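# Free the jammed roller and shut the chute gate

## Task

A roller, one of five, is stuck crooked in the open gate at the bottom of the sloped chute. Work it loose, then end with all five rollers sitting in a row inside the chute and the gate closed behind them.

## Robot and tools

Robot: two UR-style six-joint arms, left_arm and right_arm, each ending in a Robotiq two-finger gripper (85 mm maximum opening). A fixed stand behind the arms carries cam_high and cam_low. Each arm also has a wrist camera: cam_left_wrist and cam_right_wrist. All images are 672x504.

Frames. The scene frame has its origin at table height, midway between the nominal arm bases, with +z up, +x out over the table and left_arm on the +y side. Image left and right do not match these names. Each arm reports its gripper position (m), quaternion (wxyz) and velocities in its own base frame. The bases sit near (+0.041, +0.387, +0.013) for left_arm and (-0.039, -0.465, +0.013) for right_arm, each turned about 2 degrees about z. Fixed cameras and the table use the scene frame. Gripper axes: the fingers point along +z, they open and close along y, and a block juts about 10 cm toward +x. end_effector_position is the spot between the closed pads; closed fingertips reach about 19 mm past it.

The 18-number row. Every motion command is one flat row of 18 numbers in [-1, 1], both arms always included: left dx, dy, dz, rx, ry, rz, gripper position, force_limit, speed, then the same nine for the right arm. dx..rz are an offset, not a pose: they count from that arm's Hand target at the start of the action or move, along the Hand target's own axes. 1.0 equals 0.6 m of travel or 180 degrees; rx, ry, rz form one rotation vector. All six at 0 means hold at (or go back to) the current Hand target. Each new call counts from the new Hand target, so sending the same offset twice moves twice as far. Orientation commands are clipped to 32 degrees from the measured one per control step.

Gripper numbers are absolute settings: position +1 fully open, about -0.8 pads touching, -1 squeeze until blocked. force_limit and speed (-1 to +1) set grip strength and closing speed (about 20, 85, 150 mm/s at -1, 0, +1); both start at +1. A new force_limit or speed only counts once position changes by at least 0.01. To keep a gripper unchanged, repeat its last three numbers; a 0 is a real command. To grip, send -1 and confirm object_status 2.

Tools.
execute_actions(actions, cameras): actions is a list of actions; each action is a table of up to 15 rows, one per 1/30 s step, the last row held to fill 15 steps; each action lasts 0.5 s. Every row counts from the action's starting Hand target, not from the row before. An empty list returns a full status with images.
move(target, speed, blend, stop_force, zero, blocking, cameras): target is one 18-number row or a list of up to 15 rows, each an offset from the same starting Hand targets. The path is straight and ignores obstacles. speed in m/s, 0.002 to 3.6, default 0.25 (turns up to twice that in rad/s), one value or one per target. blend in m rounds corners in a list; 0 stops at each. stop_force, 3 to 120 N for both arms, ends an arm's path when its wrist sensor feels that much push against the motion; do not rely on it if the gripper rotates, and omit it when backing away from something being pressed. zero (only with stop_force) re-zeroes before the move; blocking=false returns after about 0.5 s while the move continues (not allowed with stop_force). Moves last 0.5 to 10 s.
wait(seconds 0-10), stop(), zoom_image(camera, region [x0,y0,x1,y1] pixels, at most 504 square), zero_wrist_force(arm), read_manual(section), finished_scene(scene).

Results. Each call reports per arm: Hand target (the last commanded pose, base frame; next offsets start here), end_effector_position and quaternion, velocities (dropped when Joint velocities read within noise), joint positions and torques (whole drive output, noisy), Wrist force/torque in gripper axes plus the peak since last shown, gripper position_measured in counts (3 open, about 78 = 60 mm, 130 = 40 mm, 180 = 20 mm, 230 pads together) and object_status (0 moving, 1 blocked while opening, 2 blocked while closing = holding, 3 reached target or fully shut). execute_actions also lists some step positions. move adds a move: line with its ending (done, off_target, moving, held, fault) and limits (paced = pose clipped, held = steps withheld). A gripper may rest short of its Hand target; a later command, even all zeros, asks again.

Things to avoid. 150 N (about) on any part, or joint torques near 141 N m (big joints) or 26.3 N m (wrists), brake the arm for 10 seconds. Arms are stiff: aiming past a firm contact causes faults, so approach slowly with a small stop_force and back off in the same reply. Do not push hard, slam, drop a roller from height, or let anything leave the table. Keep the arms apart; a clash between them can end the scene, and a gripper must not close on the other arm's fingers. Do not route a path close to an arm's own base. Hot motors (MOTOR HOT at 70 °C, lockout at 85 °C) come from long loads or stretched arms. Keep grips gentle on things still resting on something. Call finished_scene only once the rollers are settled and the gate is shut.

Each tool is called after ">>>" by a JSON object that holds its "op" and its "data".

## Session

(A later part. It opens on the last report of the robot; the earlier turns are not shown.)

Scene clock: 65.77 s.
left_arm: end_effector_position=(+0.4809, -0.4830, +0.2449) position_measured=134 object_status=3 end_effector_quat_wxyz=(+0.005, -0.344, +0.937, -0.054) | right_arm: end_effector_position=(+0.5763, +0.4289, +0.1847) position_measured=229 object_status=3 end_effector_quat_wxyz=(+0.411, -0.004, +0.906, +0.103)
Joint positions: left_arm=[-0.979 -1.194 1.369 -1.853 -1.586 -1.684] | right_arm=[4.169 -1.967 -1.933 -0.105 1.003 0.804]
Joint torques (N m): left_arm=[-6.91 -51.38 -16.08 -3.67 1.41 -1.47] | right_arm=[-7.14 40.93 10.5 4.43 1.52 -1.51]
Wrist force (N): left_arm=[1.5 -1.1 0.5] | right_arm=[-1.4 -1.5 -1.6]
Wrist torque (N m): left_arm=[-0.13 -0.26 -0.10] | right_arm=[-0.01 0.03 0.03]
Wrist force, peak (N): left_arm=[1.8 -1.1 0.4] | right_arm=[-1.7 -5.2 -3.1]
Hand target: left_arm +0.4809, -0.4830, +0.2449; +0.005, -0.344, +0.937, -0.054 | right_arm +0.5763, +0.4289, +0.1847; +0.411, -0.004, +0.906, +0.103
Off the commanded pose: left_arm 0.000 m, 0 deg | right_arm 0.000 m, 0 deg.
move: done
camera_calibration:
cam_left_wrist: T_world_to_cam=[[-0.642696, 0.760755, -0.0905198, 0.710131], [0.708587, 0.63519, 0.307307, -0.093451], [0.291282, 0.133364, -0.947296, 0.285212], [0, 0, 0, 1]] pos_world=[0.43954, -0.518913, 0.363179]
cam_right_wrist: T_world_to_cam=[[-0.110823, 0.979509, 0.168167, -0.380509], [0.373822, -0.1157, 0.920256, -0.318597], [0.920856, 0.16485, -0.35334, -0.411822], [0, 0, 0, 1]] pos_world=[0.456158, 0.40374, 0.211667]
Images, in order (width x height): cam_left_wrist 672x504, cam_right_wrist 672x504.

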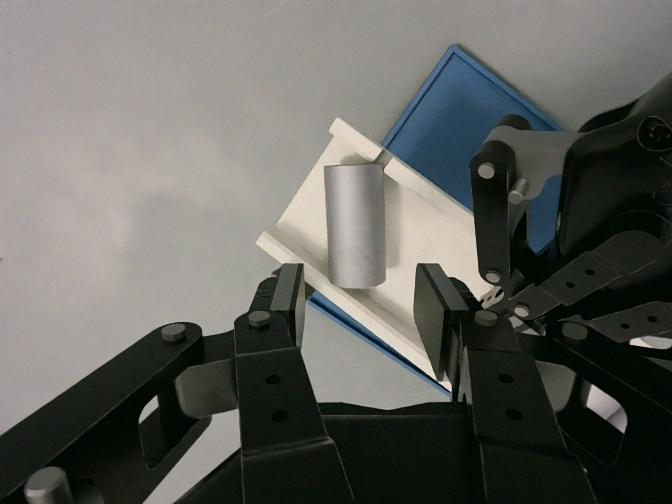

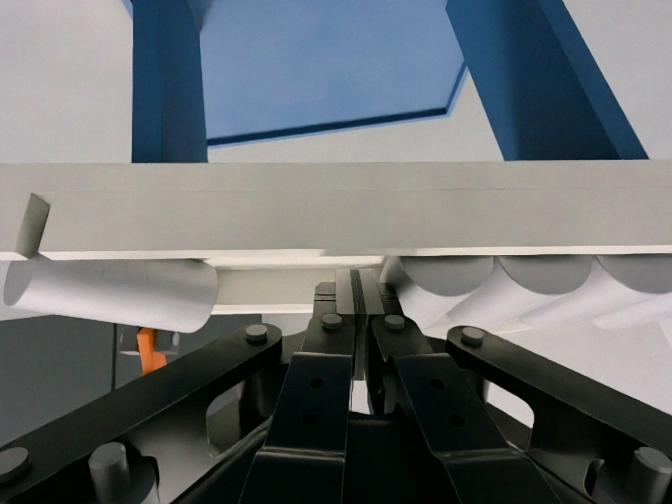

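>>> {"op": "move", "data": {"target": [[-0.0012,0.0005,0.07,0,0,0,-0.04,1,1,0,0,0,0,0,0,-0.8,-1,0.3],[-0.0024,0.001,0.1472,0,0,0,-0.04,1,1,0,0,0,0,0,0,-0.8,-1,0.3]], "speed": [0.08,0.05], "stop_force": 10, "cameras": ["cam_left_wrist","cam_right_wrist"]}}

Scene clock: 68.17 s.
left_arm: end_effector_position=(+0.4833, -0.4866, +0.2009) position_measured=134 object_status=3 end_effector_quat_wxyz=(+0.005, -0.344, +0.937, -0.054) | right_arm: end_effector_position=(+0.5763, +0.4289, +0.1847) position_measured=229 object_status=3 end_effector_quat_wxyz=(+0.411, -0.004, +0.906, +0.103)
Joint positions: left_arm=[-0.979 -1.161 1.436 -1.954 -1.586 -1.684] | right_arm=[4.169 -1.967 -1.933 -0.105 1.003 0.804]
Joint torques (N m): left_arm=[1.16 -57.46 -30.98 -0.74 0.26 0.8] | right_arm=[-7.05 41.14 10.87 4.45 0.53 -1.31]
Wrist force (N): left_arm=[1.7 -1.0 0.4] | right_arm=[-0.5 -1.2 -0.9]
Wrist torque (N m): left_arm=[-0.13 -0.30 -0.10] | right_arm=[-0.01 0.01 0.03]
Wrist force, peak (N): left_arm=[1.6 -0.9 3.1] | right_arm=[-1.4 -1.7 -1.8]
Hand target: left_arm +0.4833, -0.4866, +0.2010; +0.005, -0.344, +0.937, -0.054 (not the last commanded pose) | right_arm +0.5763, +0.4289, +0.1847; +0.411, -0.004, +0.906, +0.103
Off the commanded pose: left_arm 0.044 m, 0 deg | right_arm 0.000 m, 0 deg.
move: held (left_arm; a check stopped the path); path passed 1 of 2 targets; limits=held
pose unreachable (left arm): on one or more control steps of this call, first in action 0 (counted from 0), this arm could not follow its commanded pose, so it was not sent that pose on those steps. It may still have moved: this result reports where it is.
cause: moving toward the commanded pose would bring a part of the arm too close to another arm (a part of this arm just beyond joint 3 (elbow) and a part of the right arm just beyond its joint 5 (wrist 2), at the place that arm is still heading or pushing toward).
camera_calibration:
cam_left_wrist: T_world_to_cam=[[-0.64266, 0.760814, -0.0902715, 0.710366], [0.708661, 0.635076, 0.307372, -0.0794562], [0.291183, 0.133564, -0.947298, 0.243461], [0, 0, 0, 1]] pos_world=[0.44194, -0.522513, 0.319179]
cam_right_wrist: T_world_to_cam=[[-0.110823, 0.979509, 0.168167, -0.380509], [0.373822, -0.1157, 0.920256, -0.318597], [0.920856, 0.16485, -0.35334, -0.411822], [0, 0, 0, 1]] pos_world=[0.456158, 0.40374, 0.211667]
Images, in order (width x height): cam_left_wrist 672x504, cam_right_wrist 672x504.

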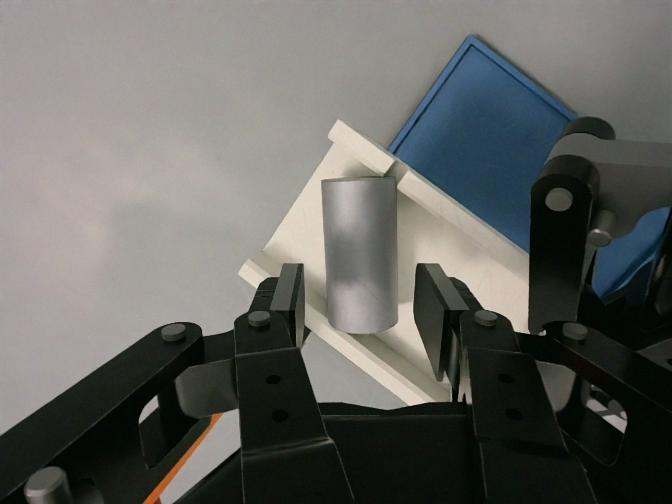

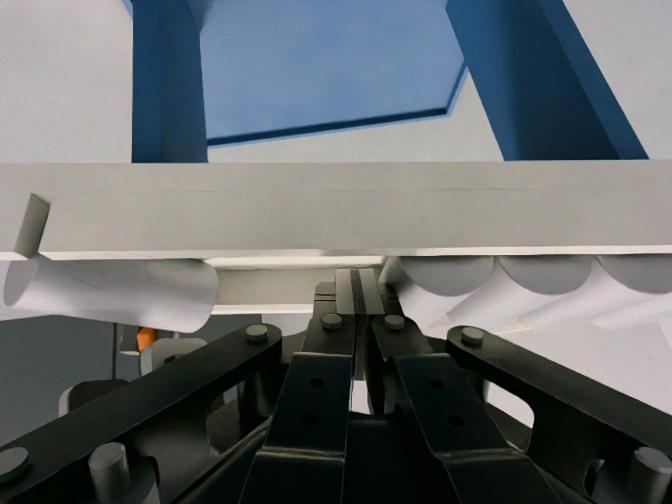

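>>> {"op": "move", "data": {"target": [[0.0047,-0.0175,-0.1655,0,0,0,-0.8,-1,0.3,0,0,0,0,0,0,-0.8,-1,0.3],[-0.139,0.023,-0.159,-0.043,0.176,0.19,-0.8,-1,0.3,0,0,0,0,0,0,-0.8,-1,0.3],[-0.141,0.032,-0.076,-0.043,0.176,0.19,-0.8,-1,0.3,0,0,0,0,0,0,-0.8,-1,0.3]], "speed": 0.25, "blend": 0.03, "cameras": ["cam_left_wrist","cam_right_wrist","cam_high"]}}

Scene clock: 74.20 s.
left_arm: end_effector_position=(+0.5333, -0.4129, +0.2422) position_measured=229 object_status=3 end_effector_quat_wxyz=(-0.254, -0.030, +0.964, -0.079) end_effector_velocity=(+0.000, +0.000, +0.000) end_effector_angular_velocity=(-0.003, -0.003, -0.001) | right_arm: end_effector_position=(+0.5763, +0.4289, +0.1847) position_measured=229 object_status=3 end_effector_quat_wxyz=(+0.411, -0.004, +0.906, +0.103)
Joint positions: left_arm=[-0.69 -0.926 0.95 -1.294 -2.023 -0.681] | right_arm=[4.169 -1.967 -1.933 -0.105 1.003 0.804]
Joint velocities: left_arm=[0 -0.001 0.003 -0.005 0 0.001] | right_arm=[within noise]
Joint torques (N m): left_arm=[-9.03 -60.37 -11.79 -3.99 0.2 1.84] | right_arm=[-7.37 40.19 11.85 4.44 -1.5 -1.43]
Wrist force (N): left_arm=[0.7 -0.7 0.5] | right_arm=[-0.7 -1.0 -0.9]
Wrist torque (N m): left_arm=[-0.13 -0.13 0.10] | right_arm=[0.03 0.02 0.02]
Wrist force, peak (N): left_arm=[1.6 -0.7 3.9] | right_arm=[-1.6 -1.5 -1.7]
Hand target: left_arm +0.5333, -0.4130, +0.2420; -0.254, -0.030, +0.964, -0.079 | right_arm +0.5763, +0.4289, +0.1847; +0.411, -0.004, +0.906, +0.103
Off the commanded pose: left_arm 0.000 m, 0 deg | right_arm 0.000 m, 0 deg.
move: done; blend cut to 0.0251 m at target 2
camera_calibration:
cam_left_wrist: T_world_to_cam=[[-0.0864992, 0.988194, -0.126451, 0.496199], [0.982095, 0.0632589, -0.177446, -0.438879], [-0.167352, -0.139536, -0.975973, 0.396852], [0, 0, 0, 1]] pos_world=[0.540356, -0.407203, 0.372184]
cam_right_wrist: T_world_to_cam=[[-0.110823, 0.979509, 0.168167, -0.380509], [0.373822, -0.1157, 0.920256, -0.318597], [0.920856, 0.16485, -0.35334, -0.411822], [0, 0, 0, 1]] pos_world=[0.456158, 0.40374, 0.211667]
Images, in order (width x height): cam_high 672x504, cam_left_wrist 672x504, cam_right_wrist 672x504.

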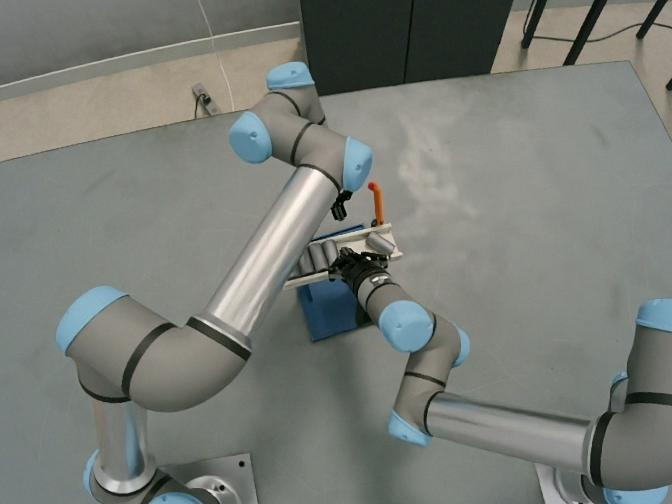

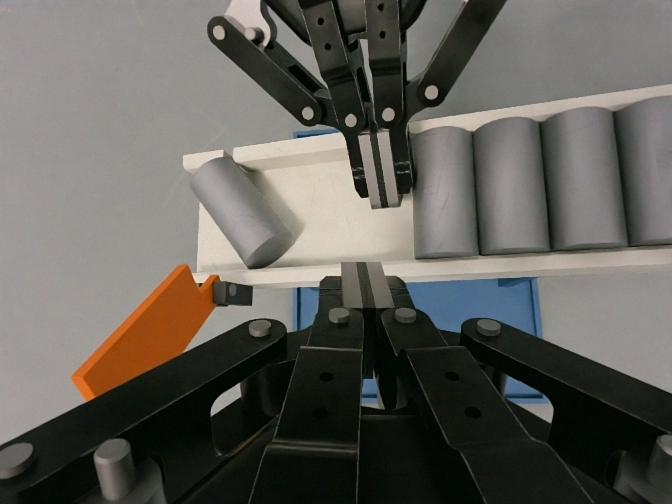

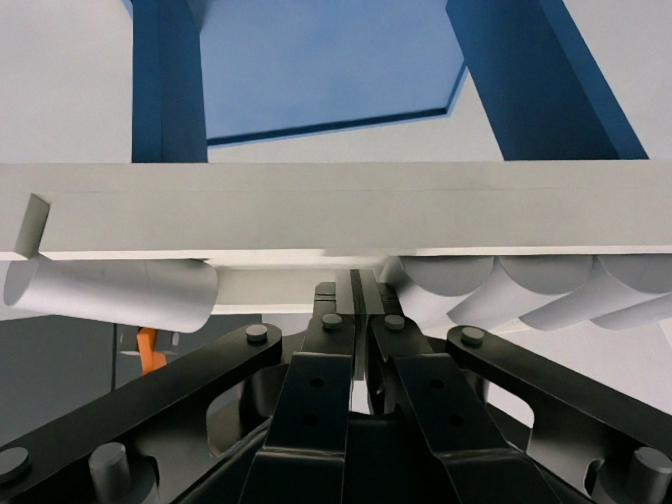

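>>> {"op": "move", "data": {"target": [[-0.0021,-0.022,0.04,0,0,0,-0.8,-1,0.3,0,0,0,0,0,0,-0.8,-1,0.3],[-0.0042,-0.022,0.14,0,0,0,-0.8,-1,0.3,0,0,0,0,0,0,-0.8,-1,0.3]], "speed": [0.1,0.06], "stop_force": 12, "cameras": ["cam_left_wrist"]}}

Scene clock: 79.07 s.
left_arm: end_effector_position=(+0.4961, -0.4400, +0.1705) position_measured=229 object_status=3 end_effector_quat_wxyz=(-0.254, -0.030, +0.964, -0.079) | right_arm: end_effector_position=(+0.5763, +0.4289, +0.1847) position_measured=229 object_status=3 end_effector_quat_wxyz=(+0.411, -0.004, +0.906, +0.103)
Joint positions: left_arm=[-0.751 -0.951 1.184 -1.531 -2.041 -0.747] | right_arm=[4.169 -1.967 -1.933 -0.105 1.003 0.804]
Joint torques (N m): left_arm=[8.04 -44.17 -28.86 -3.8 0.76 2.09] | right_arm=[-7.84 41.55 13.74 4.31 -1.34 -1.5]
Wrist force (N): left_arm=[0.5 -0.5 0.2] | right_arm=[-0.6 -1.1 -0.9]
Wrist torque (N m): left_arm=[-0.09 -0.08 0.04] | right_arm=[0.00 0.02 0.03]
Wrist force, peak (N): left_arm=[1.2 -1.6 0.3] | right_arm=[-1.4 -1.5 -1.8]
Hand target: left_arm +0.4961, -0.4400, +0.1705; -0.254, -0.030, +0.964, -0.079 | right_arm +0.5763, +0.4289, +0.1847; +0.411, -0.004, +0.906, +0.103
Off the commanded pose: left_arm 0.000 m, 0 deg | right_arm 0.000 m, 0 deg.
move: done
camera_calibration:
cam_left_wrist: T_world_to_cam=[[-0.0864022, 0.988201, -0.126469, 0.510555], [0.982104, 0.0631614, -0.177434, -0.41341], [-0.167352, -0.139536, -0.975973, 0.316882], [0, 0, 0, 1]] pos_world=[0.503156, -0.434203, 0.300484]
Images, in order (width x height): cam_left_wrist 672x504.

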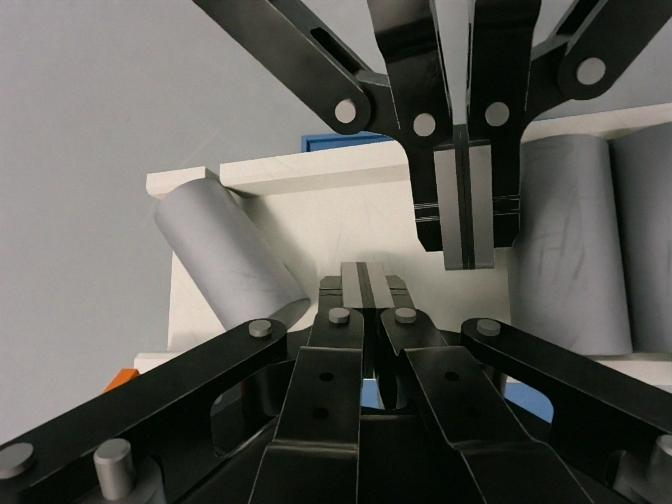

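>>> {"op": "move", "data": {"target": [[-0.0044,0,-0.0025,0,0,0,-0.8,-1,0.3,0,0,-0.0133,0,0,0,-0.8,-1,0.3],[-0.0044,0,-0.0025,0,0,0,-0.8,-1,0.3,0,-0.0458,-0.0133,0,0,0,-0.8,-1,0.3]], "speed": 0.04, "stop_force": 25, "cameras": ["cam_left_wrist"]}}

Scene clock: 83.13 s.
left_arm: end_effector_position=(+0.4991, -0.4397, +0.1705) position_measured=229 object_status=3 end_effector_quat_wxyz=(-0.254, -0.030, +0.964, -0.079) | right_arm: end_effector_position=(+0.5729, +0.4005, +0.1847) position_measured=229 object_status=3 end_effector_quat_wxyz=(+0.411, -0.004, +0.906, +0.103)
Joint positions: left_arm=[-0.748 -0.945 1.173 -1.525 -2.04 -0.743] | right_arm=[4.145 -1.928 -1.997 -0.07 1.018 0.783]
Joint torques (N m): left_arm=[-8.76 -65.29 -11.82 -0.27 -3.28 -2.45] | right_arm=[7.69 24.2 28.57 2.08 -2.8 1.42]
Wrist force (N): left_arm=[0.3 -1.7 0.0] | right_arm=[0.2 -0.2 -0.2]
Wrist torque (N m): left_arm=[-0.12 -0.09 -0.04] | right_arm=[0.00 -0.01 0.19]
Wrist force, peak (N): left_arm=[0.5 -1.9 0.2] | right_arm=[-0.5 -2.4 -1.4]
Hand target: left_arm +0.4991, -0.4397, +0.1704; -0.254, -0.030, +0.964, -0.079 | right_arm +0.5729, +0.4005, +0.1847; +0.411, -0.004, +0.906, +0.103
Off the commanded pose: left_arm 0.000 m, 0 deg | right_arm 0.000 m, 0 deg.
move: done
camera_calibration:
cam_left_wrist: T_world_to_cam=[[-0.0864022, 0.988201, -0.126469, 0.510518], [0.982104, 0.0631614, -0.177434, -0.416376], [-0.167352, -0.139536, -0.975973, 0.317426], [0, 0, 0, 1]] pos_world=[0.506156, -0.433903, 0.300484]
Images, in order (width x height): cam_left_wrist 672x504.

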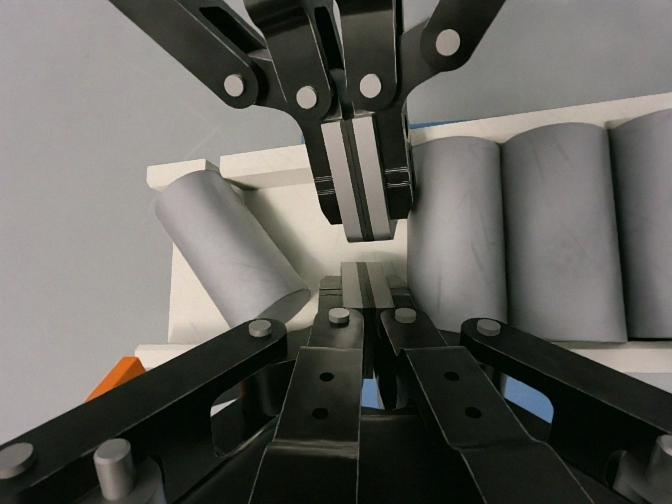

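>>> {"op": "move", "data": {"target": [[0,0,0,0,0,0,-0.8,-1,0.3,0,0,-0.07,0,0,0,-0.8,-1,0.3],[0,0,0,0,0,0,-0.8,-1,0.3,-0.108,-0.114,-0.13,-0.06,0.05,-0.08,-0.8,-1,0.3],[0,0,0,0,0,0,-0.8,-1,0.3,-0.0468,-0.13,-0.0762,-0.126,0.11,-0.158,-0.8,-1,0.3]], "speed": [0.06,0.2,0.2], "blend": 0.01}}

>>> {"op": "move", "data": {"target": [0.0153,0.0392,-0.0066,0,0,0,-0.8,-1,0.3,0,0,0,0,0,0,0.1,1,1], "speed": 0.04, "cameras": ["cam_left_wrist","cam_right_wrist","cam_high"]}}

Scene clock: 88.77 s.
left_arm: end_effector_position=(+0.4991, -0.4397, +0.1704) position_measured=229 object_status=3 end_effector_quat_wxyz=(-0.254, -0.030, +0.964, -0.079) | right_arm: end_effector_position=(+0.5648, +0.3133, +0.2207) position_measured=229 object_status=3 end_effector_quat_wxyz=(+0.256, -0.321, +0.896, +0.172)
Joint positions: left_arm=[-0.748 -0.945 1.173 -1.525 -2.04 -0.743] | right_arm=[3.789 -1.761 -1.938 -0.407 1.738 0.012]
Joint torques (N m): left_arm=[-8.24 -65.58 -12.39 0.41 -3.13 -2.41] | right_arm=[5.2 30.94 13.52 3.41 1.08 -0.99]
Wrist force (N): left_arm=[0.3 -1.9 -0.1] | right_arm=[0.0 -0.8 0.1]
Wrist torque (N m): left_arm=[-0.11 -0.11 -0.03] | right_arm=[-0.19 0.11 -0.03]
Wrist force, peak (N): left_arm=[0.3 -2.1 -0.2] | right_arm=[2.1 1.8 -0.5]
Hand target: left_arm +0.4991, -0.4397, +0.1704; -0.254, -0.030, +0.964, -0.079 | right_arm +0.5648, +0.3133, +0.2206; +0.255, -0.321, +0.896, +0.172
Off the commanded pose: left_arm 0.000 m, 0 deg | right_arm 0.000 m, 0 deg.
move: done

Scene clock: 89.70 s.
left_arm: end_effector_position=(+0.4908, -0.4158, +0.1752) position_measured=229 object_status=3 end_effector_quat_wxyz=(-0.254, -0.029, +0.964, -0.079) | right_arm: end_effector_position=(+0.5648, +0.3133, +0.2206) position_measured=117 object_status=3 end_effector_quat_wxyz=(+0.255, -0.321, +0.896, +0.172)
Joint positions: left_arm=[-0.731 -0.996 1.243 -1.535 -2.035 -0.725] | right_arm=[3.789 -1.761 -1.938 -0.407 1.738 0.012]
Joint torques (N m): left_arm=[-7.33 -42.81 -32.02 -1.47 0.01 -2.15] | right_arm=[8.54 34.68 12.46 2.62 2.21 -1.4]
Wrist force (N): left_arm=[0.5 -1.0 0.6] | right_arm=[0.4 -0.5 -0.1]
Wrist torque (N m): left_arm=[-0.07 -0.10 -0.05] | right_arm=[-0.15 0.05 -0.01]
Wrist force, peak (N): left_arm=[-0.1 -5.6 -1.0] | right_arm=[0.1 -0.8 -0.2]
Hand target: left_arm +0.4908, -0.4160, +0.1752; -0.254, -0.030, +0.964, -0.079 | right_arm +0.5648, +0.3133, +0.2206; +0.255, -0.321, +0.896, +0.172
Off the commanded pose: left_arm 0.000 m, 0 deg | right_arm 0.000 m, 0 deg.
move: done
camera_calibration:
cam_left_wrist: T_world_to_cam=[[-0.0863106, 0.988193, -0.126593, 0.486866], [0.982129, 0.063064, -0.17733, -0.408977], [-0.167253, -0.139636, -0.975976, 0.323855], [0, 0, 0, 1]] pos_world=[0.497856, -0.410103, 0.305185]
cam_right_wrist: T_world_to_cam=[[-0.679356, 0.721679, 0.132869, 0.134991], [0.495035, 0.317067, 0.808955, -0.540229], [0.541678, 0.615343, -0.572658, -0.248022], [0, 0, 0, 1]] pos_world=[0.493487, 0.226487, 0.277054]
Images, in order (width x height): cam_high 672x504, cam_left_wrist 672x504, cam_right_wrist 672x504.

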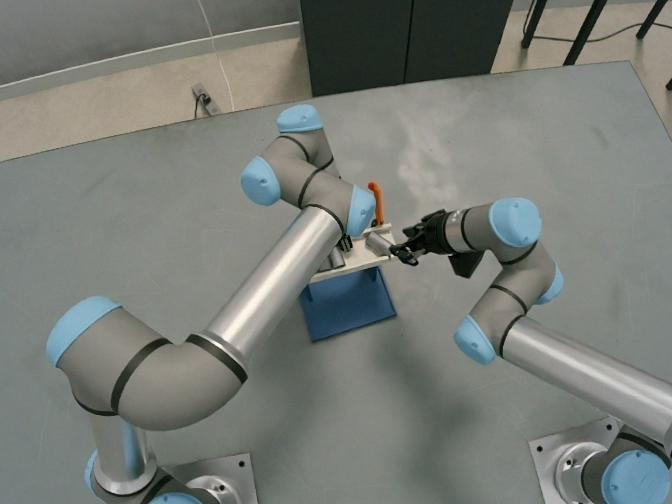

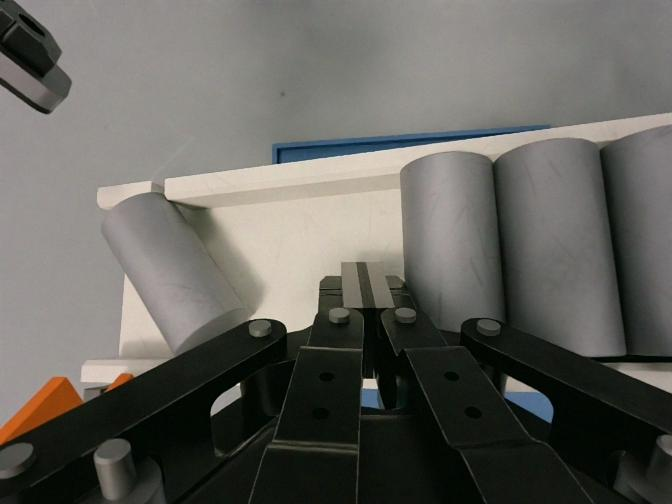

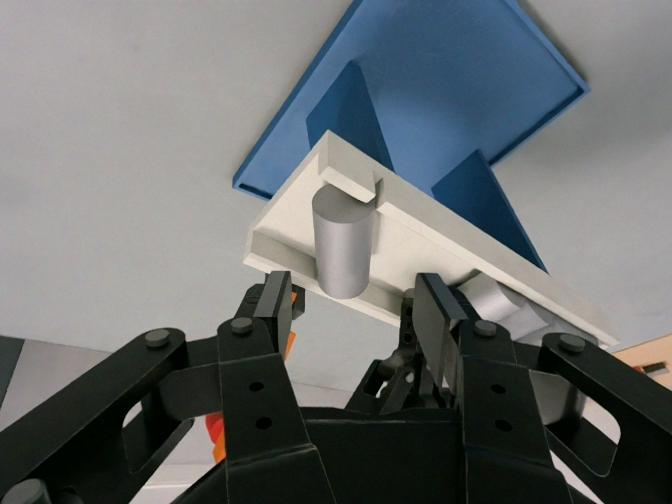

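>>> {"op": "move", "data": {"target": [[0,0,0,0,0,0,-0.8,-1,0.3,-0.0128,-0.0052,0.06,0,0,0,-0.07,1,1],[0,0,0,0,0,0,-0.8,-1,0.3,-0.0128,-0.0052,0.137,0,0,0,-0.07,1,1]], "speed": [0.1,0.04], "stop_force": 10, "cameras": ["cam_left_wrist","cam_right_wrist"]}}

Scene clock: 93.73 s.
left_arm: end_effector_position=(+0.4908, -0.4160, +0.1752) position_measured=229 object_status=3 end_effector_quat_wxyz=(-0.254, -0.030, +0.964, -0.079) | right_arm: end_effector_position=(+0.5996, +0.3523, +0.1600) position_measured=137 object_status=3 end_effector_quat_wxyz=(+0.255, -0.321, +0.896, +0.172)
Joint positions: left_arm=[-0.731 -0.996 1.243 -1.535 -2.035 -0.725] | right_arm=[3.807 -1.949 -1.871 -0.284 1.728 0.027]
Joint torques (N m): left_arm=[-8.72 -42.98 -32.12 0.35 -3.26 -2.38] | right_arm=[-8.21 24.88 13.54 4.16 2.09 -1.35]
Wrist force (N): left_arm=[0.6 -1.4 -0.2] | right_arm=[-1.4 1.2 -3.9]
Wrist torque (N m): left_arm=[-0.08 -0.13 -0.01] | right_arm=[0.03 0.05 -0.02]
Wrist force, peak (N): left_arm=[0.6 -1.6 -0.1] | right_arm=[8.6 11.7 -54.3]
Hand target: left_arm +0.4908, -0.4160, +0.1752; -0.254, -0.030, +0.964, -0.079 | right_arm +0.5996, +0.3523, +0.1600; +0.255, -0.321, +0.896, +0.172 (not the last commanded pose)
Off the commanded pose: left_arm 0.000 m, 0 deg | right_arm 0.003 m, 0 deg.
move: contact (right_arm); path passed 1 of 2 targets
camera_calibration:
cam_left_wrist: T_world_to_cam=[[-0.0864022, 0.988201, -0.126469, 0.486975], [0.982104, 0.0631614, -0.177434, -0.408887], [-0.167352, -0.139536, -0.975973, 0.323931], [0, 0, 0, 1]] pos_world=[0.497856, -0.410203, 0.305184]
cam_right_wrist: T_world_to_cam=[[-0.679349, 0.721688, 0.132861, 0.138602], [0.495079, 0.317116, 0.808909, -0.520875], [0.541648, 0.615308, -0.572725, -0.325588], [0, 0, 0, 1]] pos_world=[0.528387, 0.265487, 0.216453]
Images, in order (width x height): cam_left_wrist 672x504, cam_right_wrist 672x504.

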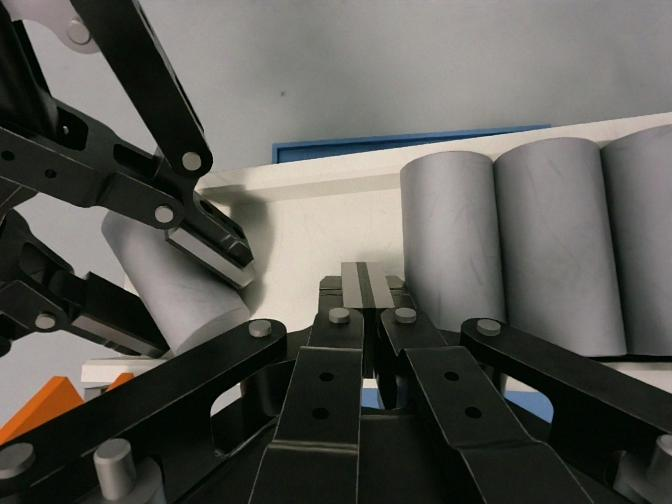

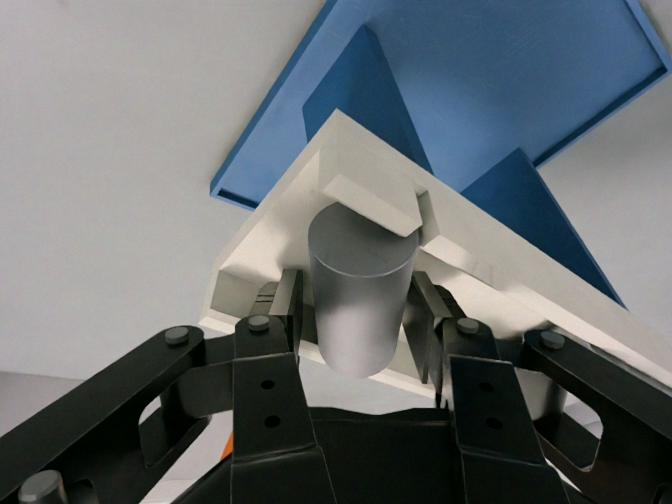

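>>> {"op": "move", "data": {"target": [0,0,0,0,0,0,-0.8,-1,0.3,0,0,-0.0025,0,0,0,-0.07,1,1], "speed": 0.05}}

>>> {"op": "move", "data": {"target": [0,0,0,0,0,0,-0.8,-1,0.3,0,0,0,0,0,0,-1,-0.5,-1], "speed": 0.05, "cameras": ["cam_right_wrist"]}}

Scene clock: 95.40 s.
left_arm: end_effector_position=(+0.4908, -0.4160, +0.1752) position_measured=229 object_status=3 end_effector_quat_wxyz=(-0.254, -0.030, +0.964, -0.079) | right_arm: end_effector_position=(+0.5991, +0.3516, +0.1612) position_measured=137 object_status=3 end_effector_quat_wxyz=(+0.255, -0.321, +0.896, +0.172)
Joint positions: left_arm=[-0.731 -0.996 1.243 -1.535 -2.035 -0.725] | right_arm=[3.807 -1.946 -1.872 -0.287 1.728 0.027]
Joint torques (N m): left_arm=[-9.12 -42.23 -31.96 0.47 -3.06 -2.22] | right_arm=[-7.3 37.37 12.96 2.57 2.25 -1.2]
Wrist force (N): left_arm=[0.6 -1.3 0.1] | right_arm=[0.4 0.2 -0.1]
Wrist torque (N m): left_arm=[-0.06 -0.13 -0.01] | right_arm=[-0.04 0.03 0.09]
Wrist force, peak (N): left_arm=[0.8 -1.5 -0.2] | right_arm=[-1.5 1.4 -4.2]
Hand target: left_arm +0.4908, -0.4160, +0.1752; -0.254, -0.030, +0.964, -0.079 | right_arm +0.5991, +0.3516, +0.1612; +0.255, -0.321, +0.896, +0.172
Off the commanded pose: left_arm 0.000 m, 0 deg | right_arm 0.000 m, 0 deg.
move: done

Scene clock: 96.07 s.
left_arm: end_effector_position=(+0.4908, -0.4160, +0.1752) position_measured=229 object_status=3 end_effector_quat_wxyz=(-0.254, -0.030, +0.964, -0.079) | right_arm: end_effector_position=(+0.5990, +0.3516, +0.1612) position_measured=157 object_status=0 end_effector_quat_wxyz=(+0.255, -0.321, +0.896, +0.172)
Joint positions: left_arm=[-0.731 -0.996 1.243 -1.535 -2.035 -0.725] | right_arm=[3.807 -1.946 -1.872 -0.287 1.728 0.027]
Joint torques (N m): left_arm=[-8.67 -41.9 -31.48 0.41 -3.09 -2.11] | right_arm=[-6.75 33.01 16.24 4.03 -7.69 -1.11]
Wrist force (N): left_arm=[0.4 -1.1 0.1] | right_arm=[11.6 23.4 -15.2]
Wrist torque (N m): left_arm=[-0.06 -0.12 -0.02] | right_arm=[-0.26 -0.12 -0.13]
Wrist force, peak (N): left_arm=[0.5 -1.6 0.0] | right_arm=[11.2 23.4 -15.8]
Hand target: left_arm +0.4908, -0.4160, +0.1752; -0.254, -0.030, +0.964, -0.079 | right_arm +0.5991, +0.3516, +0.1612; +0.255, -0.321, +0.896, +0.172
Off the commanded pose: left_arm 0.000 m, 0 deg | right_arm 0.000 m, 0 deg.
move: done
camera_calibration:
cam_right_wrist: T_world_to_cam=[[-0.679432, 0.721575, 0.133047, 0.138573], [0.495122, 0.317056, 0.808907, -0.521332], [0.541503, 0.615472, -0.572685, -0.324121], [0, 0, 0, 1]] pos_world=[0.527787, 0.264788, 0.217653]
Images, in order (width x height): cam_right_wrist 672x504.

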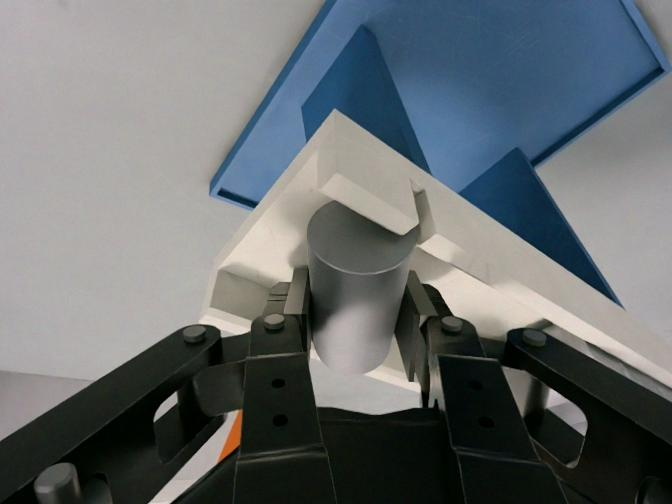

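>>> {"op": "wait", "data": {"seconds": 0.3}}

Scene clock: 96.97 s.
left_arm: end_effector_position=(+0.4908, -0.4160, +0.1752) position_measured=229 object_status=3 end_effector_quat_wxyz=(-0.254, -0.030, +0.964, -0.079) | right_arm: end_effector_position=(+0.5991, +0.3516, +0.1612) position_measured=157 object_status=2 end_effector_quat_wxyz=(+0.255, -0.321, +0.896, +0.172)
Joint positions: left_arm=[-0.731 -0.996 1.243 -1.535 -2.035 -0.725] | right_arm=[3.807 -1.946 -1.872 -0.286 1.728 0.027]
Joint torques (N m): left_arm=[-8.66 -42.32 -31.27 0.46 -3.14 -2.16] | right_arm=[-6.44 21.66 21.35 4.08 -8.47 -0.59]
Wrist force (N): left_arm=[0.4 -1.5 -0.3] | right_arm=[11.5 25.5 -16.5]
Wrist torque (N m): left_arm=[-0.09 -0.09 -0.01] | right_arm=[-0.26 -0.11 -0.12]
Wrist force, peak (N): left_arm=[0.5 -1.5 0.0] | right_arm=[11.5 25.5 -16.5]
Hand target: left_arm +0.4908, -0.4160, +0.1752; -0.254, -0.030, +0.964, -0.079 | right_arm +0.5991, +0.3516, +0.1612; +0.255, -0.321, +0.896, +0.172
Tool commands: left_gripper/position=-0.8 left_gripper/force_limit=-1.0 left_gripper/speed=+0.3 right_gripper/position=-1.0 right_gripper/force_limit=-0.5 right_gripper/speed=-1.0
Off the commanded pose: left_arm 0.000 m, 0 deg | right_arm 0.000 m, 0 deg.
wait: 0.30 s; at rest from the start

>>> {"op": "move", "data": {"target": [[0,0,0,0,0,0,-0.8,-1,0.3,0,0.0017,-0.002,0,0,0,-1,-0.5,-1],[0,0,0,0,0,0,-0.8,-1,0.3,-0.0373,0.0103,-0.0543,0,0,0,-1,-0.5,-1]], "speed": 0.04, "blend": 0.001, "cameras": ["cam_left_wrist","cam_right_wrist"]}}

Scene clock: 99.47 s.
left_arm: end_effector_position=(+0.4908, -0.4160, +0.1752) position_measured=229 object_status=3 end_effector_quat_wxyz=(-0.254, -0.030, +0.964, -0.079) | right_arm: end_effector_position=(+0.5986, +0.3517, +0.2014) position_measured=157 object_status=2 end_effector_quat_wxyz=(+0.256, -0.321, +0.896, +0.172)
Joint positions: left_arm=[-0.731 -0.996 1.243 -1.535 -2.035 -0.725] | right_arm=[3.808 -1.887 -1.831 -0.386 1.727 0.027]
Joint torques (N m): left_arm=[-9.63 -42.62 -32.21 0.33 -3.15 -1.97] | right_arm=[-7.28 27.42 15.84 5.24 2.31 -1.32]
Wrist force (N): left_arm=[0.4 -1.1 0.2] | right_arm=[4.0 -1.0 2.6]
Wrist torque (N m): left_arm=[-0.06 -0.11 -0.01] | right_arm=[-0.15 -0.23 0.08]
Wrist force, peak (N): left_arm=[0.7 -1.6 0.0] | right_arm=[11.6 25.7 -16.2]
Hand target: left_arm +0.4908, -0.4160, +0.1752; -0.254, -0.030, +0.964, -0.079 | right_arm +0.5985, +0.3517, +0.2012; +0.255, -0.321, +0.896, +0.172
Off the commanded pose: left_arm 0.000 m, 0 deg | right_arm 0.000 m, 0 deg.
move: done; blend cut to 0.0008 m at target 1
camera_calibration:
cam_left_wrist: T_world_to_cam=[[-0.0864022, 0.988201, -0.126469, 0.486975], [0.982104, 0.0631614, -0.177434, -0.408887], [-0.167352, -0.139536, -0.975973, 0.323931], [0, 0, 0, 1]] pos_world=[0.497856, -0.410203, 0.305184]
cam_right_wrist: T_world_to_cam=[[-0.679382, 0.721655, 0.132872, 0.132811], [0.494891, 0.31693, 0.809097, -0.55353], [0.541778, 0.615443, -0.572457, -0.301085], [0, 0, 0, 1]] pos_world=[0.527287, 0.264887, 0.257855]
Images, in order (width x height): cam_left_wrist 672x504, cam_right_wrist 672x504.

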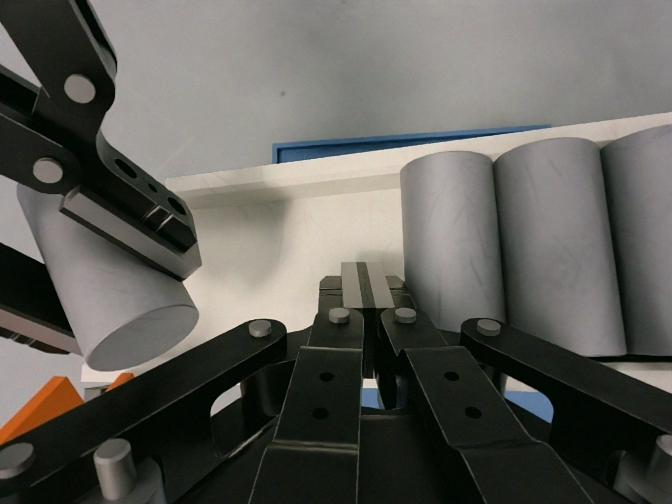

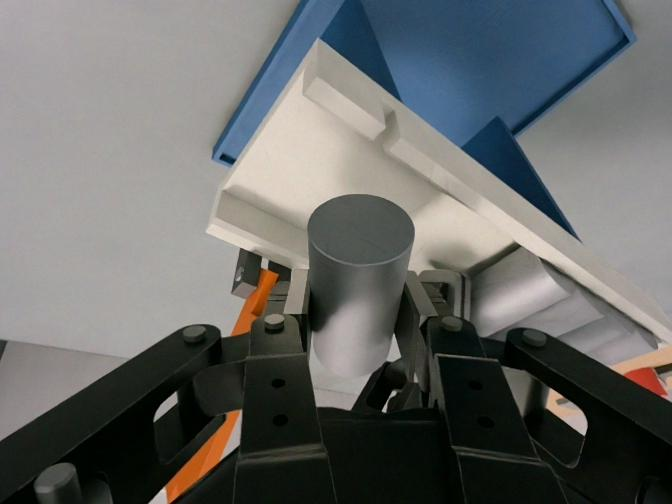

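>>> {"op": "move", "data": {"target": [0.0039,0.022,-0.0066,0,0,0,-0.8,-1,0.3,0,0,0,0,0,0,-1,-0.5,-1], "speed": 0.05, "stop_force": 30}}

>>> {"op": "move", "data": {"target": [[0,0,0,0,0,0,-0.8,-1,0.3,0,0,0,0.0946,0,0.178,-1,-0.5,-1],[0,0,0,0,0,0,-0.8,-1,0.3,-0.03,0.0497,0.03,0.0946,0,0.178,-1,-0.5,-1]], "speed": 0.2, "cameras": ["cam_left_wrist","cam_right_wrist"]}}

Scene clock: 107.40 s.
left_arm: end_effector_position=(+0.4897, -0.4058, +0.1772) position_measured=229 object_status=3 end_effector_quat_wxyz=(-0.254, -0.030, +0.964, -0.079) | right_arm: end_effector_position=(+0.5985, +0.3517, +0.2012) position_measured=157 object_status=2 end_effector_quat_wxyz=(+0.255, -0.321, +0.896, +0.172)
Joint positions: left_arm=[-0.721 -1.013 1.262 -1.534 -2.033 -0.715] | right_arm=[3.808 -1.887 -1.831 -0.386 1.727 0.027]
Joint torques (N m): left_arm=[6.97 -47.02 -17.15 1.92 5.84 -0.66] | right_arm=[-2.27 27.33 14.66 4.45 0.82 -0.23]
Wrist force (N): left_arm=[1.4 -29.5 -0.2] | right_arm=[4.0 -1.2 2.7]
Wrist torque (N m): left_arm=[0.14 -0.12 0.06] | right_arm=[-0.19 -0.23 0.08]
Wrist force, peak (N): left_arm=[-0.4 -56.0 -3.3] | right_arm=[4.2 -1.2 2.6]
Hand target: left_arm +0.4897, -0.4058, +0.1773; -0.254, -0.029, +0.964, -0.079 (not the last commanded pose) | right_arm +0.5985, +0.3517, +0.2012; +0.255, -0.321, +0.896, +0.172
Off the commanded pose: left_arm 0.004 m, 0 deg | right_arm 0.000 m, 0 deg.
move: contact (left_arm)

Scene clock: 109.67 s.
left_arm: end_effector_position=(+0.4897, -0.4058, +0.1773) position_measured=229 object_status=3 end_effector_quat_wxyz=(-0.254, -0.029, +0.964, -0.079) | right_arm: end_effector_position=(+0.5971, +0.3753, +0.2012) position_measured=157 object_status=2 end_effector_quat_wxyz=(+0.243, -0.021, +0.964, +0.103)
Joint positions: left_arm=[-0.722 -1.013 1.262 -1.534 -2.033 -0.715] | right_arm=[3.968 -1.884 -1.769 -0.562 1.37 0.73]
Joint torques (N m): left_arm=[3.24 -56.39 -15.83 1.51 2.84 1.58] | right_arm=[-6.4 43.55 15.29 5.06 1.26 -1.42]
Wrist force (N): left_arm=[1.9 -28.6 -0.5] | right_arm=[3.8 -1.0 2.7]
Wrist torque (N m): left_arm=[0.14 -0.14 0.04] | right_arm=[-0.07 -0.32 0.08]
Wrist force, peak (N): left_arm=[1.9 -30.1 -0.9] | right_arm=[9.9 14.1 5.7]
Hand target: left_arm +0.4897, -0.4058, +0.1773; -0.254, -0.029, +0.964, -0.079 | right_arm +0.5970, +0.3753, +0.2012; +0.243, -0.021, +0.964, +0.103 (not the last commanded pose)
Off the commanded pose: left_arm 0.000 m, 0 deg | right_arm 0.015 m, 0 deg.
move: held (right_arm; a check stopped the path); limits=held
pose unreachable (right arm): on one or more control steps of this call, first in action 0 (counted from 0), this arm could not follow its commanded pose, so it was not sent that pose on those steps. It may still have moved: this result reports where it is.
cause: moving toward the commanded pose would bring a part of the arm too close to another arm (this arm's gripper and the left arm's gripper, 13 mm apart when this arm was first held).
camera_calibration:
cam_left_wrist: T_world_to_cam=[[-0.086367, 0.988164, -0.126777, 0.477129], [0.982089, 0.0630566, -0.177554, -0.408075], [-0.167459, -0.139841, -0.975911, 0.327131], [0, 0, 0, 1]] pos_world=[0.496755, -0.400004, 0.307285]
cam_right_wrist: T_world_to_cam=[[-0.114121, 0.977143, 0.179356, -0.327934], [0.673657, -0.0565774, 0.736875, -0.512067], [0.73018, 0.204917, -0.651803, -0.257389], [0, 0, 0, 1]] pos_world=[0.495474, 0.344211, 0.268379]
Images, in order (width x height): cam_left_wrist 672x504, cam_right_wrist 672x504.

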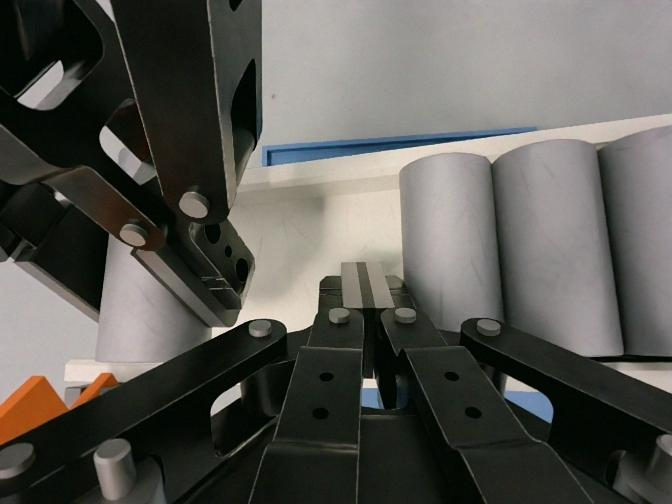

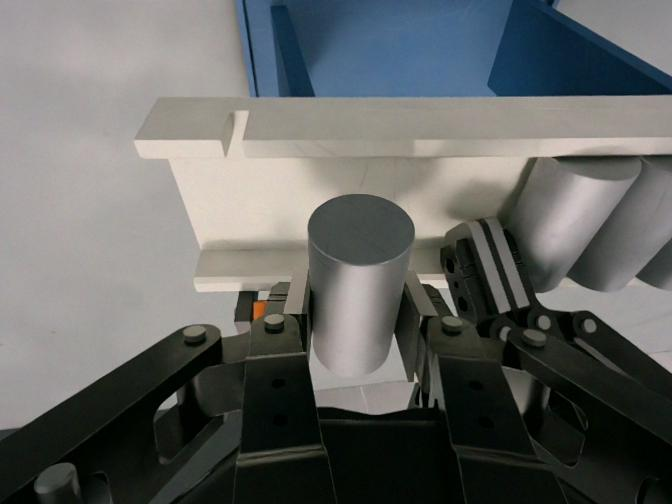

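>>> {"op": "zoom_image", "data": {"camera": "cam_right_wrist", "region": [130, 80, 450, 320]}}

>>> {"op": "zoom_image", "data": {"camera": "cam_left_wrist", "region": [40, 140, 340, 440]}}

Scaled by 1.575 from the camera's 672x504 image, which has a finer 960x720 frame.

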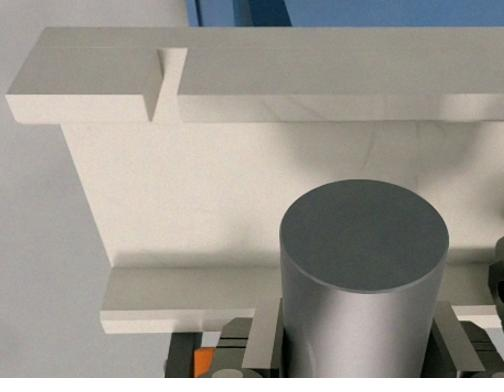

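Scaled by 1.680 from the camera's 672x504 image, which has a finer 960x720 frame.

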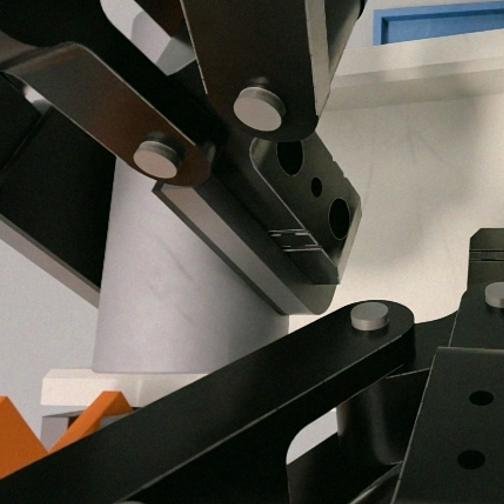

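>>> {"op": "move", "data": {"target": [[0,-0.0015,0,0,0,0,-0.8,-1,0.3,-0.0027,-0.0002,0.0014,0,0,0,-1,-0.5,-1],[0,-0.0015,0,0,0,0,-0.8,-1,0.3,0.0096,-0.0054,0.0246,0,0,0,-1,-0.5,-1],[0,-0.0015,0,0,0,0,-0.8,-1,0.3,0.0227,-0.0107,0.0491,0,0,0,-1,-0.5,-1]], "speed": [0.05,0.04,0.02], "stop_force": 8, "cameras": ["cam_left_wrist","cam_right_wrist"]}}

>>> {"op": "zoom_image", "data": {"camera": "cam_right_wrist", "region": [180, 130, 500, 400]}}

Scene clock: 118.10 s.
left_arm: end_effector_position=(+0.4897, -0.4060, +0.1773) position_measured=229 object_status=3 end_effector_quat_wxyz=(-0.254, -0.029, +0.964, -0.079) | right_arm: end_effector_position=(+0.5993, +0.3753, +0.1682) position_measured=157 object_status=2 end_effector_quat_wxyz=(+0.243, -0.021, +0.964, +0.103)
Joint positions: left_arm=[-0.722 -1.012 1.262 -1.534 -2.033 -0.715] | right_arm=[3.965 -1.929 -1.803 -0.482 1.372 0.728]
Joint torques (N m): left_arm=[17.78 -62.65 -6.85 1.56 0.99 1.86] | right_arm=[-7.81 45.59 35.35 4.14 -0.21 -1.14]
Wrist force (N): left_arm=[0.0 -20.5 2.4] | right_arm=[9.8 -2.1 2.4]
Wrist torque (N m): left_arm=[0.13 -0.09 0.04] | right_arm=[-0.17 -0.23 0.20]
Wrist force, peak (N): left_arm=[2.1 -29.6 -1.3] | right_arm=[10.3 -1.9 -0.2]
Hand target: left_arm +0.4897, -0.4060, +0.1773; -0.254, -0.029, +0.964, -0.079 (not the last commanded pose) | right_arm +0.5993, +0.3753, +0.1682; +0.243, -0.021, +0.964, +0.103
Off the commanded pose: left_arm 0.001 m, 0 deg | right_arm 0.000 m, 0 deg.
move: contact (left_arm)
camera_calibration:
cam_left_wrist: T_world_to_cam=[[-0.086166, 0.988163, -0.126921, 0.477284], [0.982123, 0.0628492, -0.177436, -0.408181], [-0.167359, -0.139941, -0.975914, 0.327113], [0, 0, 0, 1]] pos_world=[0.496755, -0.400204, 0.307386]
cam_right_wrist: T_world_to_cam=[[-0.114051, 0.977134, 0.179449, -0.32172], [0.67372, -0.0566768, 0.73681, -0.489219], [0.730132, 0.204932, -0.651851, -0.280455], [0, 0, 0, 1]] pos_world=[0.497674, 0.344111, 0.235379]
Images, in order (width x height): cam_left_wrist 672x504, cam_right_wrist 672x504.

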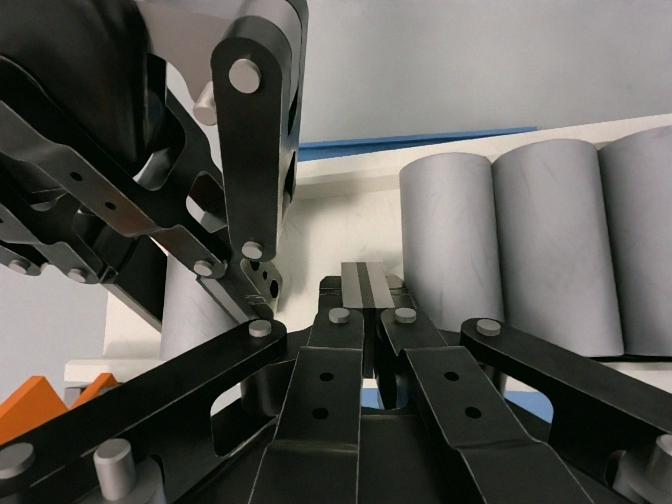

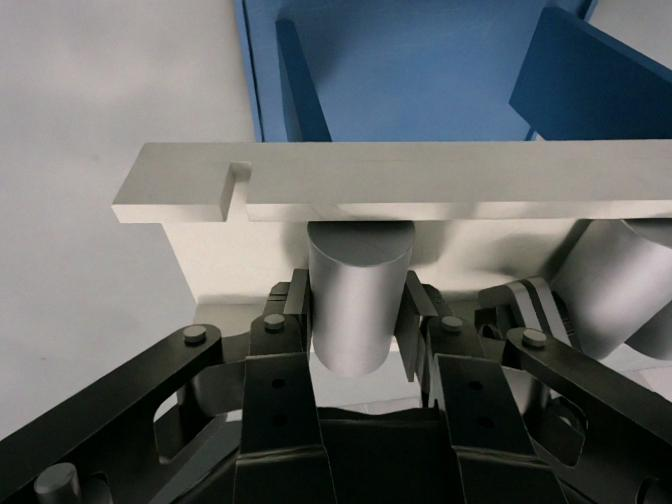

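Scaled by 1.575 from the camera's 672x504 image, which has a finer 960x720 frame.

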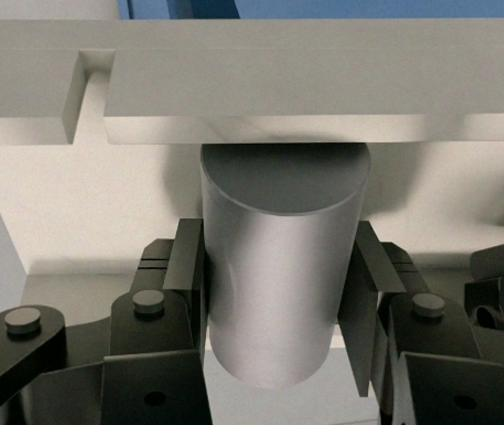

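>>> {"op": "move", "data": {"target": [0,-0.0005,0,0,0,0,-0.8,-1,0.3,0.0023,-0.001,0.0043,0,0,0,-1,-0.5,-1], "speed": 0.02, "stop_force": 8}}

>>> {"op": "move", "data": {"target": [0,0,0,0,0,0,-0.8,-1,0.3,0,0,0,0,0,0,-0.1,-0.5,-1], "speed": 0.02, "cameras": ["cam_left_wrist","cam_right_wrist"]}}

>>> {"op": "zoom_image", "data": {"camera": "cam_right_wrist", "region": [180, 130, 500, 400]}}

Scene clock: 120.90 s.
left_arm: end_effector_position=(+0.4897, -0.4063, +0.1774) position_measured=229 object_status=3 end_effector_quat_wxyz=(-0.254, -0.029, +0.964, -0.079) | right_arm: end_effector_position=(+0.5993, +0.3752, +0.1652) position_measured=157 object_status=2 end_effector_quat_wxyz=(+0.243, -0.021, +0.964, +0.103)
Joint positions: left_arm=[-0.722 -1.012 1.261 -1.533 -2.033 -0.715] | right_arm=[3.964 -1.933 -1.807 -0.475 1.372 0.728]
Joint torques (N m): left_arm=[-1.93 -41.11 -27.97 0.92 0.03 -2.33] | right_arm=[-7.7 39.08 19.01 1.68 1.09 -1.49]
Wrist force (N): left_arm=[0.9 -13.2 0.0] | right_arm=[-0.4 -1.3 -0.6]
Wrist torque (N m): left_arm=[-0.03 -0.08 0.05] | right_arm=[-0.22 -0.02 0.22]
Wrist force, peak (N): left_arm=[0.5 -21.5 1.7] | right_arm=[13.6 -1.5 -2.4]
Hand target: left_arm +0.4897, -0.4063, +0.1774; -0.254, -0.029, +0.964, -0.079 | right_arm +0.5993, +0.3752, +0.1652; +0.243, -0.021, +0.964, +0.103
Off the commanded pose: left_arm 0.000 m, 0 deg | right_arm 0.000 m, 0 deg.
move: contact (left_arm)

Scene clock: 121.47 s.
left_arm: end_effector_position=(+0.4897, -0.4063, +0.1774) position_measured=229 object_status=3 end_effector_quat_wxyz=(-0.254, -0.029, +0.964, -0.079) | right_arm: end_effector_position=(+0.5993, +0.3752, +0.1652) position_measured=141 object_status=0 end_effector_quat_wxyz=(+0.243, -0.021, +0.964, +0.103)
Joint positions: left_arm=[-0.722 -1.012 1.261 -1.533 -2.033 -0.715] | right_arm=[3.964 -1.933 -1.807 -0.475 1.372 0.728]
Joint torques (N m): left_arm=[0.45 -44.22 -27.47 0.97 0.29 -2.16] | right_arm=[-6.73 42.23 22.19 4.21 1 -1.34]
Wrist force (N): left_arm=[1.2 -12.9 0.1] | right_arm=[1.7 -2.2 1.0]
Wrist torque (N m): left_arm=[0.02 -0.12 0.06] | right_arm=[-0.22 -0.23 0.19]
Wrist force, peak (N): left_arm=[1.6 -13.1 -0.6] | right_arm=[2.0 -1.8 1.7]
Hand target: left_arm +0.4897, -0.4063, +0.1774; -0.254, -0.029, +0.964, -0.079 | right_arm +0.5993, +0.3752, +0.1652; +0.243, -0.021, +0.964, +0.103
Off the commanded pose: left_arm 0.000 m, 0 deg | right_arm 0.000 m, 0 deg.
move: done
camera_calibration:
cam_left_wrist: T_world_to_cam=[[-0.086166, 0.988163, -0.126921, 0.477581], [0.982123, 0.0628492, -0.177436, -0.408162], [-0.167359, -0.139941, -0.975914, 0.327071], [0, 0, 0, 1]] pos_world=[0.496755, -0.400504, 0.307386]
cam_right_wrist: T_world_to_cam=[[-0.114051, 0.977134, 0.179449, -0.32117], [0.67372, -0.0566768, 0.73681, -0.487076], [0.730132, 0.204932, -0.651851, -0.282484], [0, 0, 0, 1]] pos_world=[0.497774, 0.344111, 0.232379]
Images, in order (width x height): cam_left_wrist 672x504, cam_right_wrist 672x504.

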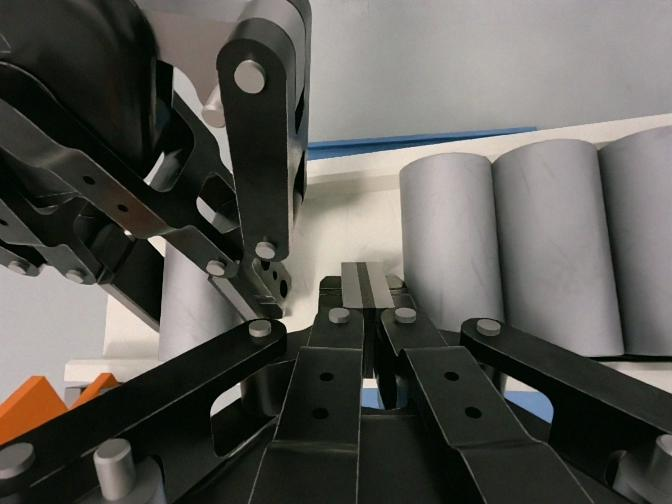

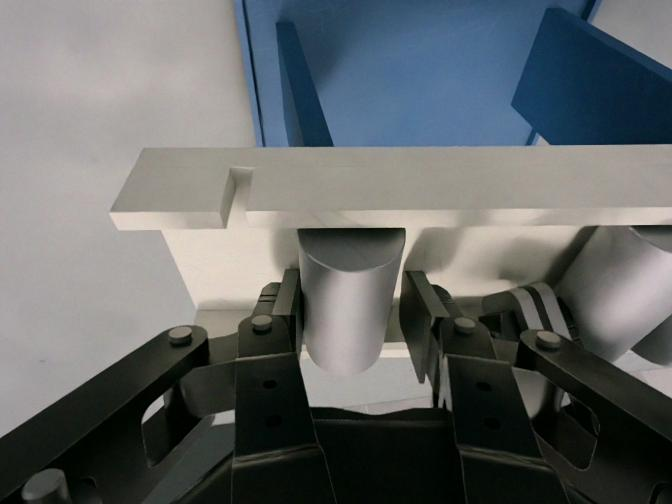

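Scaled by 1.575 from the camera's 672x504 image, which has a finer 960x720 frame.

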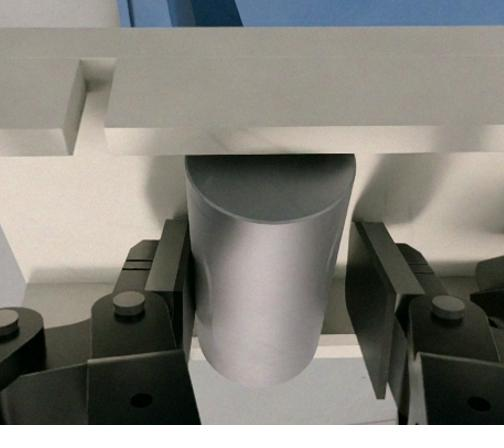

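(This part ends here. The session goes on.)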